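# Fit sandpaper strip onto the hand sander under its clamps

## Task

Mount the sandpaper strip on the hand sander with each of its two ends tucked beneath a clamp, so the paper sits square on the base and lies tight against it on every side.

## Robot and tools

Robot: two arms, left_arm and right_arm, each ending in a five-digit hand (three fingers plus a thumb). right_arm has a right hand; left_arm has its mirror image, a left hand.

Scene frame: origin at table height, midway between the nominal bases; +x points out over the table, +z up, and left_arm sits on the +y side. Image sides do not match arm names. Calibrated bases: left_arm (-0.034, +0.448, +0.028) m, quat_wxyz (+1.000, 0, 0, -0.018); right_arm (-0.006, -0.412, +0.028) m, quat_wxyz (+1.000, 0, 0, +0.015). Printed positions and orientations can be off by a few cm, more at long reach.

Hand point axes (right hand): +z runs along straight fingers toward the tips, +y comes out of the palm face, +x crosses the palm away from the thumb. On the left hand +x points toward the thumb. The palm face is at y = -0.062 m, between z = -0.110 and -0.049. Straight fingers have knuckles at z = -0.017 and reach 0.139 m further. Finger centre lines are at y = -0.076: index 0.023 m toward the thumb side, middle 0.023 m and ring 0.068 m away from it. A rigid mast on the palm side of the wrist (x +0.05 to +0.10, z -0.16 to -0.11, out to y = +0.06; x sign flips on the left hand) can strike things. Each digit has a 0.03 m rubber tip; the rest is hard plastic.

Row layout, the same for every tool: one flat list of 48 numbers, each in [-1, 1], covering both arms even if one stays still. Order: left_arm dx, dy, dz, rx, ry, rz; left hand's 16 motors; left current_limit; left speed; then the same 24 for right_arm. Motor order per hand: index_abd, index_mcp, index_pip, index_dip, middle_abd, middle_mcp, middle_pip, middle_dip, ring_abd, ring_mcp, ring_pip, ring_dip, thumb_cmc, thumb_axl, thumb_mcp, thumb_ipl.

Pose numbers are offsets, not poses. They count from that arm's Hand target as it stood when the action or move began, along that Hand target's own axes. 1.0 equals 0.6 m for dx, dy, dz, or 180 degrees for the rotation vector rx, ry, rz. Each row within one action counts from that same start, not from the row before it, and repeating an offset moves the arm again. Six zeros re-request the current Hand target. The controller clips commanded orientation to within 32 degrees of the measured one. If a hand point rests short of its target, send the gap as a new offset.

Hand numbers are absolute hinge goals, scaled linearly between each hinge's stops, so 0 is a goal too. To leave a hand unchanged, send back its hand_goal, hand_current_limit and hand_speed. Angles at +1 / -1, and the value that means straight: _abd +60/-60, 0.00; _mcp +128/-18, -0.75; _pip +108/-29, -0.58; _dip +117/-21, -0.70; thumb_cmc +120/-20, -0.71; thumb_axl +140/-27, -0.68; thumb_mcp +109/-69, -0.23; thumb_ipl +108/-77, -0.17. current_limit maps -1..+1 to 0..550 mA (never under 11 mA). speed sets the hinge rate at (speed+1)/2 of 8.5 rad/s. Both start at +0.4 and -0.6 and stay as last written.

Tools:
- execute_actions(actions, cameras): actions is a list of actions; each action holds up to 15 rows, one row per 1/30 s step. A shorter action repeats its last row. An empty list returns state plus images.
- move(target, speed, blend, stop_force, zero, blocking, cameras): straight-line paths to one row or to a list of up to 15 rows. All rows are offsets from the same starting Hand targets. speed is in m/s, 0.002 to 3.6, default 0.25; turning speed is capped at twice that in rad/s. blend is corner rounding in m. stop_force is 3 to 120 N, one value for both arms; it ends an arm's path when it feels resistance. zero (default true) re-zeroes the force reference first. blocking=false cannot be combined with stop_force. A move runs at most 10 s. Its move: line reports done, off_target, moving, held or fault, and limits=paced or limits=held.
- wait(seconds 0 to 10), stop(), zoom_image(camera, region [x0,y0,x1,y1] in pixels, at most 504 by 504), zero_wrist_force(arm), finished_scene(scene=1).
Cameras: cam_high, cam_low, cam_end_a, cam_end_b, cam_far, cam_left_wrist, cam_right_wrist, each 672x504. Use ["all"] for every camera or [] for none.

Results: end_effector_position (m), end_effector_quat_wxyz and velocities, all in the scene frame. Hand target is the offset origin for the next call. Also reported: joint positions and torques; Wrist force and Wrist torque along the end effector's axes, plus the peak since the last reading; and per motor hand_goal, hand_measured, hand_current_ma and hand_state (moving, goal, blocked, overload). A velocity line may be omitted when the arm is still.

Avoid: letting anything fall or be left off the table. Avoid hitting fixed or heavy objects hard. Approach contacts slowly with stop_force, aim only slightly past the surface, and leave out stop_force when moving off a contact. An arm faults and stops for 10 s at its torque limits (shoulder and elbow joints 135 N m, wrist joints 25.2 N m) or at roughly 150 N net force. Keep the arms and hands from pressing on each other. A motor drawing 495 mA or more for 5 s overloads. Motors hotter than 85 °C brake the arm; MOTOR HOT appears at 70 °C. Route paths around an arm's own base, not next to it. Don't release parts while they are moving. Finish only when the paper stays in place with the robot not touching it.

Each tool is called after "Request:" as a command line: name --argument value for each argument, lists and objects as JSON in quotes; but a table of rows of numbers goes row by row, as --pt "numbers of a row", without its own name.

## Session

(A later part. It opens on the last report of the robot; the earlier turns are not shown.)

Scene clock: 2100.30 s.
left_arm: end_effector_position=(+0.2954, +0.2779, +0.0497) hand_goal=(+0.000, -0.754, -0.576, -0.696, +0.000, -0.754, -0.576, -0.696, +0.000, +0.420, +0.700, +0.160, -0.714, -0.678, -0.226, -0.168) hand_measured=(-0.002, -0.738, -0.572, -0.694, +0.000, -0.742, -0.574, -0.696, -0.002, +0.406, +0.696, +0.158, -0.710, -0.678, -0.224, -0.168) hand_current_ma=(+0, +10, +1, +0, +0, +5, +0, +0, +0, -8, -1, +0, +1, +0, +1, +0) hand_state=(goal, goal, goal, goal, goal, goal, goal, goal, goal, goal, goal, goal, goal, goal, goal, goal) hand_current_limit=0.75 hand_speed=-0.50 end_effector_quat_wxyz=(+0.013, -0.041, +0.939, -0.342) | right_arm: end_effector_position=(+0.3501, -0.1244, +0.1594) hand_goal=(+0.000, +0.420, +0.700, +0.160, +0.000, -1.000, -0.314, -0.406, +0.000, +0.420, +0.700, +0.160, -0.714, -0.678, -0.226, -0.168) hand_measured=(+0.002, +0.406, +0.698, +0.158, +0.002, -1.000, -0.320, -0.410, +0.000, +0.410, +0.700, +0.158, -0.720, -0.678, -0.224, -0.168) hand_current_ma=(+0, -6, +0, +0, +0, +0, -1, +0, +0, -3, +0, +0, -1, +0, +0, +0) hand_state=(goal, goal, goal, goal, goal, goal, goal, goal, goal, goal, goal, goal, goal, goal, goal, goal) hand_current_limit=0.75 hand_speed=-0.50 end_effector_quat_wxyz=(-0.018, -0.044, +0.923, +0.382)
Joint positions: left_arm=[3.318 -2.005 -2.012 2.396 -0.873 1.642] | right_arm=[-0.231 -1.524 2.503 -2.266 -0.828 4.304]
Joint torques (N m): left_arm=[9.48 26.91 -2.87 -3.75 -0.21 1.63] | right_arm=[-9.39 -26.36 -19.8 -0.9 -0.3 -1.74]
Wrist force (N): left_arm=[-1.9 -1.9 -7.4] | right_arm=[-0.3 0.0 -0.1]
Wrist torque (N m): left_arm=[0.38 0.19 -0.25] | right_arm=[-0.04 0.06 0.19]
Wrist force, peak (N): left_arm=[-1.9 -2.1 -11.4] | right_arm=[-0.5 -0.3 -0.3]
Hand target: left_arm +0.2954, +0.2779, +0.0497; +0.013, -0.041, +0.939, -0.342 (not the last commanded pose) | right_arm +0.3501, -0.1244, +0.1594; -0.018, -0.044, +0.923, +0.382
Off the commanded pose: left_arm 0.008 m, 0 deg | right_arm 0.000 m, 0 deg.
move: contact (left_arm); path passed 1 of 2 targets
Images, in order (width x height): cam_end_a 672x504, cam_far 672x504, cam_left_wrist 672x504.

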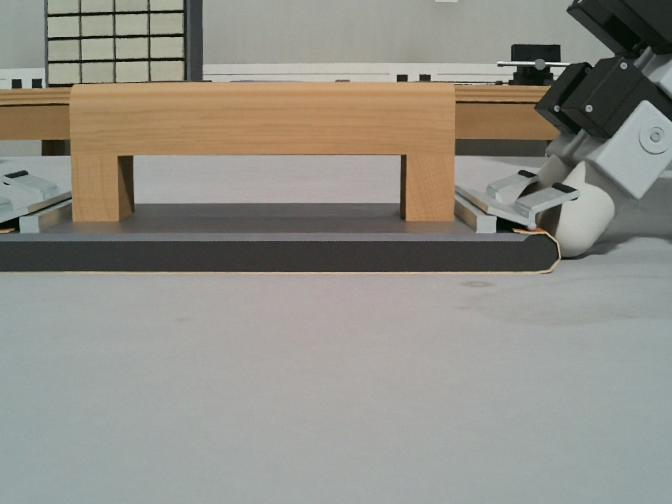

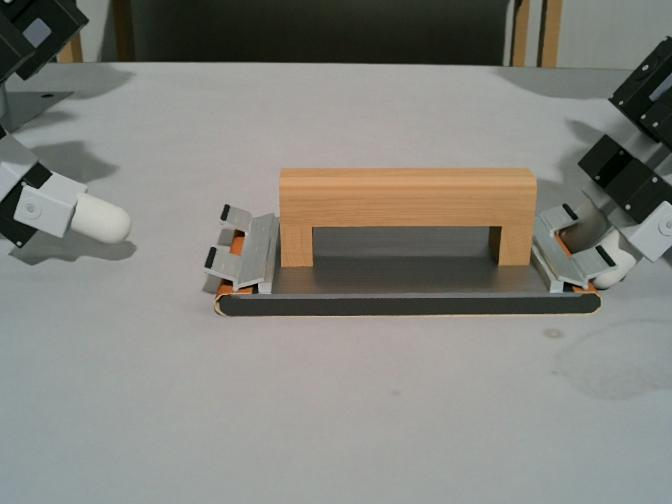

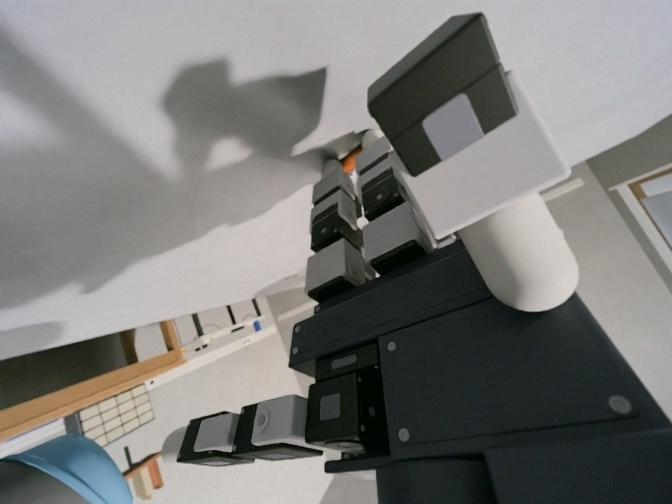

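Request:
move --target '[0,-0.00318,0.00267,0,0,0, 0,-0.754,-0.576,-0.696, 0,-0.754,-0.576,-0.696, 0,0.42,0.7,0.16, -0.714,-0.678,-0.226,-0.168, 0.75,-0.5, 0,0,0,0,0,0, 0,0.42,0.7,0.16, 0,-1,-0.314,-0.406, 0,0.42,0.7,0.16, -0.714,-0.678,-0.226,-0.168, 0.75,-0.5]' --speed 0.006 --stop_force 12 --cameras '["cam_end_a","cam_far"]'

Request:
zoom_image --camera "cam_far" --region '[190, 200, 310, 330]'

Request:
zoom_image --camera "cam_end_a" --region '[420, 150, 600, 290]'

Scene clock: 2107.20 s.
left_arm: end_effector_position=(+0.2956, +0.2754, +0.0497) hand_goal=(+0.000, -0.754, -0.576, -0.696, +0.000, -0.754, -0.576, -0.696, +0.000, +0.420, +0.700, +0.160, -0.714, -0.678, -0.226, -0.168) hand_measured=(+0.000, -0.736, -0.572, -0.694, +0.002, -0.742, -0.574, -0.696, -0.002, +0.406, +0.696, +0.158, -0.710, -0.678, -0.224, -0.168) hand_current_ma=(+0, +11, +1, +0, +0, +7, +0, +0, +0, -8, -1, +0, +1, +0, +1, +0) hand_state=(goal, goal, goal, goal, goal, goal, goal, goal, goal, goal, goal, goal, goal, goal, goal, goal) hand_current_limit=0.75 hand_speed=-0.50 end_effector_quat_wxyz=(+0.013, -0.041, +0.939, -0.342) | right_arm: end_effector_position=(+0.3501, -0.1244, +0.1594) hand_goal=(+0.000, +0.420, +0.700, +0.160, +0.000, -1.000, -0.314, -0.406, +0.000, +0.420, +0.700, +0.160, -0.714, -0.678, -0.226, -0.168) hand_measured=(+0.002, +0.406, +0.698, +0.158, +0.002, -1.000, -0.320, -0.410, +0.000, +0.410, +0.700, +0.158, -0.720, -0.678, -0.224, -0.168) hand_current_ma=(+0, -6, +0, +0, +0, +0, -1, +0, +0, -3, +0, +0, -1, +0, +0, +0) hand_state=(goal, goal, goal, goal, goal, goal, goal, goal, goal, goal, goal, goal, goal, goal, goal, goal) hand_current_limit=0.75 hand_speed=-0.50 end_effector_quat_wxyz=(-0.018, -0.044, +0.923, +0.382)
Joint positions: left_arm=[3.31 -2.005 -2.009 2.4 -0.873 1.632] | right_arm=[-0.231 -1.524 2.503 -2.266 -0.828 4.304]
Joint torques (N m): left_arm=[-11.22 15.61 21.43 0.17 3.06 -1.45] | right_arm=[-8.74 -25.19 -19.46 -1.17 -0.38 -1.73]
Wrist force (N): left_arm=[-1.4 -1.5 -16.8] | right_arm=[-0.1 -0.1 0.1]
Wrist torque (N m): left_arm=[0.97 0.20 -0.10] | right_arm=[-0.08 0.03 0.21]
Wrist force, peak (N): left_arm=[-1.3 -2.0 -17.6] | right_arm=[-0.2 -0.6 -0.3]
Hand target: left_arm +0.2956, +0.2754, +0.0497; +0.013, -0.041, +0.939, -0.342 | right_arm +0.3501, -0.1244, +0.1594; -0.018, -0.044, +0.923, +0.382
Off the commanded pose: left_arm 0.000 m, 0 deg | right_arm 0.000 m, 0 deg.
move: done
Images, in order (width x height): cam_end_a 672x504, cam_far 672x504.

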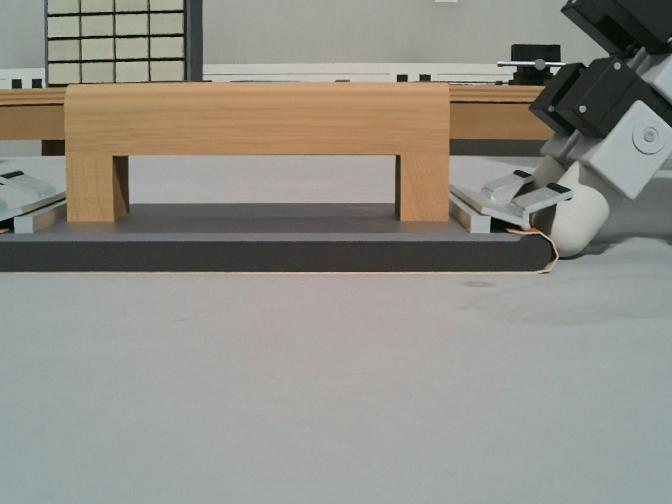

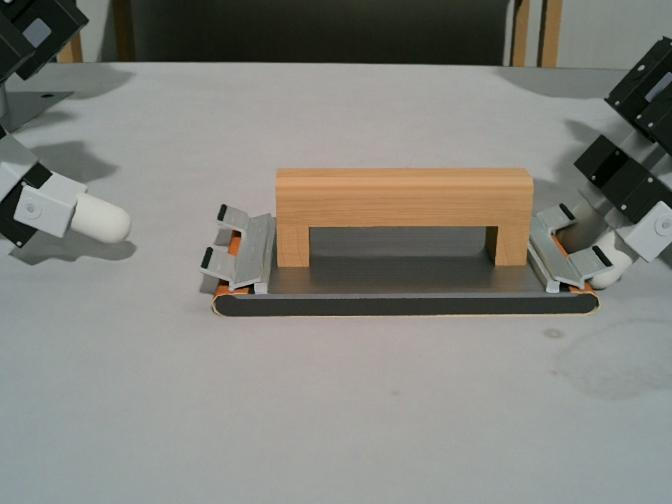

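Scaled by 3.877 from the camera's 672x504 image, which has a finer 960x720 frame.

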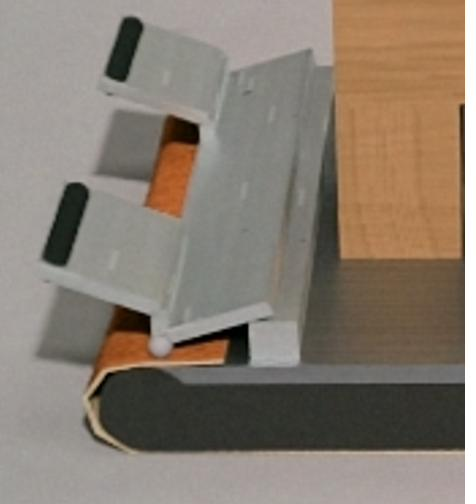

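Scaled by 2.800 from the camera's 672x504 image, which has a finer 960x720 frame.

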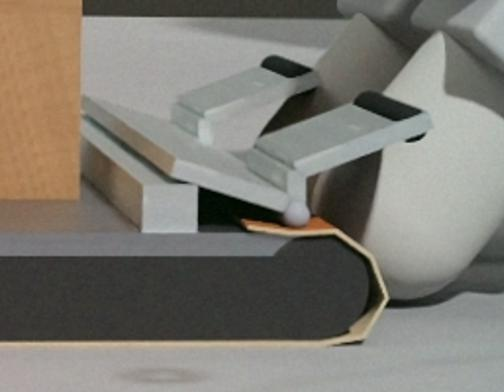

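Request:
move --pt "0 0.0509 -0.0427 0 0 0 0 -0.754 -0.576 -0.696 0 -0.754 -0.576 -0.696 0 0.42 0.7 0.16 -0.714 -0.678 -0.226 -0.168 0.75 -0.5 0 0 0 0 0 0 0 0.42 0.7 0.16 0 -1 -0.314 -0.406 0 0.42 0.7 0.16 -0.714 -0.678 -0.226 -0.168 0.75 -0.5" --pt "0 -0.0431 -0.1813 0 0 0 0 -0.754 -0.576 -0.696 0 -0.754 -0.576 -0.696 0 0.42 0.7 0.16 -0.714 -0.678 -0.226 -0.168 0.75 -0.5 0 0 -0.1181 0 0 0 0 0.42 0.7 0.16 0 -1 -0.314 -0.406 0 0.42 0.7 0.16 -0.714 -0.678 -0.226 -0.168 0.75 -0.5" --speed '[0.05, 0.12]' --blend '[0.01, 0]' --cameras '["cam_end_a","cam_far","cam_end_b"]'

Request:
zoom_image --camera "cam_far" --region '[190, 200, 310, 330]'

Request:
zoom_image --camera "cam_end_a" --region '[420, 150, 600, 290]'

Request:
zoom_image --camera "cam_end_b" --region '[340, 170, 560, 330]'

Scene clock: 2117.97 s.
left_arm: end_effector_position=(+0.2917, +0.3255, +0.1496) hand_goal=(+0.000, -0.754, -0.576, -0.696, +0.000, -0.754, -0.576, -0.696, +0.000, +0.420, +0.700, +0.160, -0.714, -0.678, -0.226, -0.168) hand_measured=(-0.002, -0.740, -0.574, -0.694, +0.000, -0.746, -0.576, -0.696, -0.002, +0.406, +0.696, +0.158, -0.710, -0.678, -0.224, -0.168) hand_current_ma=(+0, +8, +0, +0, +0, +3, +0, +0, +0, -8, -1, +0, +1, +0, +1, +0) hand_state=(goal, goal, goal, goal, goal, goal, goal, goal, goal, goal, goal, goal, goal, goal, goal, goal) hand_current_limit=0.75 hand_speed=-0.50 end_effector_quat_wxyz=(+0.013, -0.041, +0.939, -0.342) | right_arm: end_effector_position=(+0.3548, -0.1742, +0.2094) hand_goal=(+0.000, +0.420, +0.700, +0.160, +0.000, -1.000, -0.314, -0.406, +0.000, +0.420, +0.700, +0.160, -0.714, -0.678, -0.226, -0.168) hand_measured=(+0.002, +0.406, +0.698, +0.158, +0.002, -1.000, -0.320, -0.410, +0.000, +0.410, +0.700, +0.158, -0.720, -0.678, -0.224, -0.168) hand_current_ma=(+0, -6, +0, +0, +0, +0, -1, +0, +0, -3, +0, +0, -1, +0, +0, +0) hand_state=(goal, goal, goal, goal, goal, goal, goal, goal, goal, goal, goal, goal, goal, goal, goal, goal) hand_current_limit=0.75 hand_speed=-0.50 end_effector_quat_wxyz=(-0.018, -0.044, +0.923, +0.382)
Joint positions: left_arm=[3.464 -1.82 -1.977 2.057 -0.889 1.83] | right_arm=[-0.371 -1.689 2.421 -1.903 -0.875 4.129]
Joint torques (N m): left_arm=[11.87 39.89 24.62 -4.16 -0.09 1.66] | right_arm=[-9.39 -22.17 -22.25 -0.78 -0.43 -1.91]
Wrist force (N): left_arm=[-1.6 -2.5 -4.5] | right_arm=[-0.2 -0.2 0.2]
Wrist torque (N m): left_arm=[0.07 0.26 -0.24] | right_arm=[-0.07 0.02 0.14]
Wrist force, peak (N): left_arm=[-1.3 -1.6 -17.8] | right_arm=[-0.5 0.7 -0.2]
Hand target: left_arm +0.2917, +0.3255, +0.1497; +0.013, -0.041, +0.939, -0.342 | right_arm +0.3548, -0.1743, +0.2095; -0.018, -0.044, +0.923, +0.382
Off the commanded pose: left_arm 0.000 m, 0 deg | right_arm 0.000 m, 0 deg.
move: done
Images, in order (width x height): cam_end_a 672x504, cam_end_b 672x504, cam_far 672x504.

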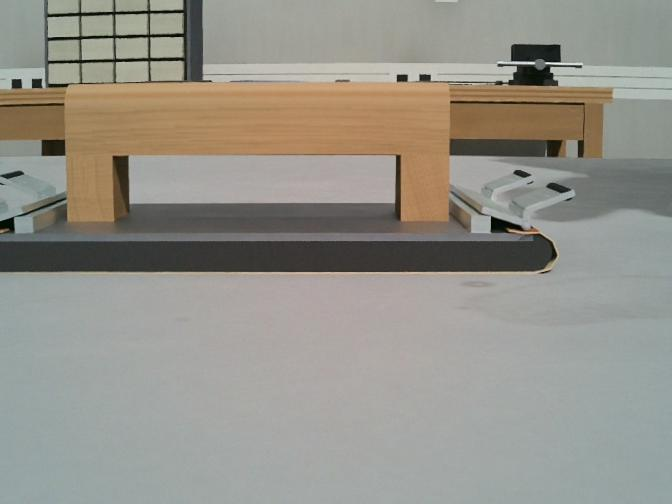

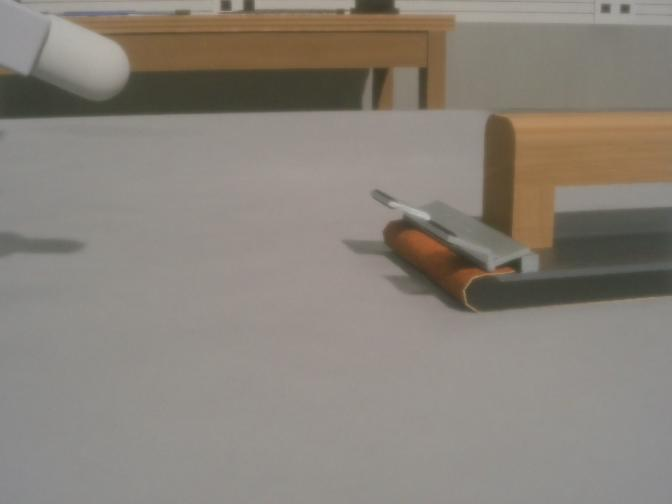

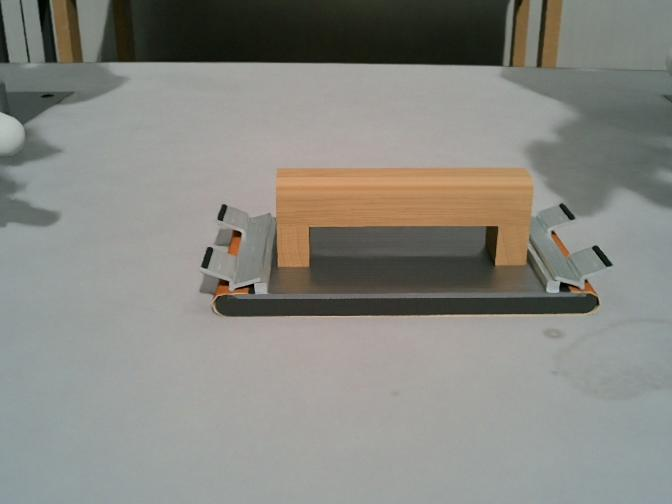

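Scaled by 3.877 from the camera's 672x504 image, which has a finer 960x720 frame.

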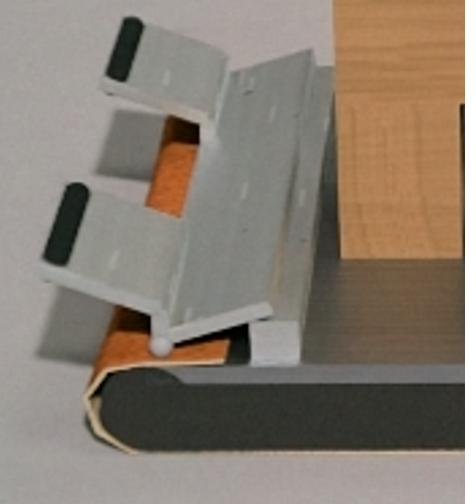

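Scaled by 2.800 from the camera's 672x504 image, which has a finer 960x720 frame.

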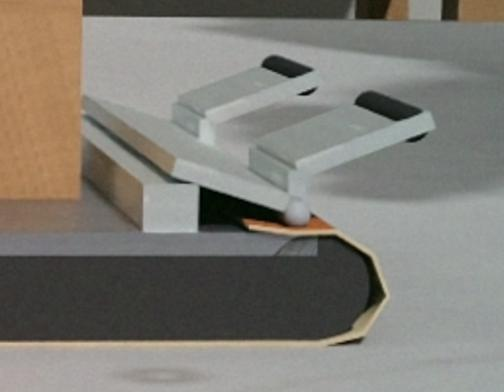

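Scaled by 2.291 from the camera's 672x504 image, which has a finer 960x720 frame.

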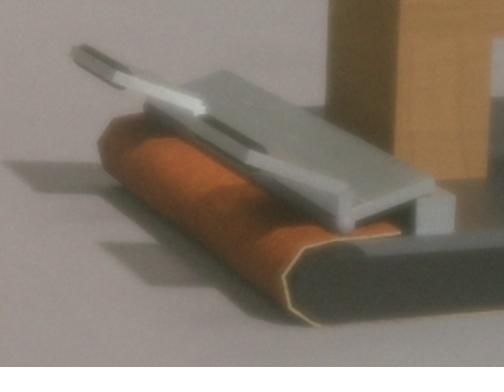

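Request:
finished_scene

The scene is finished: the task was done.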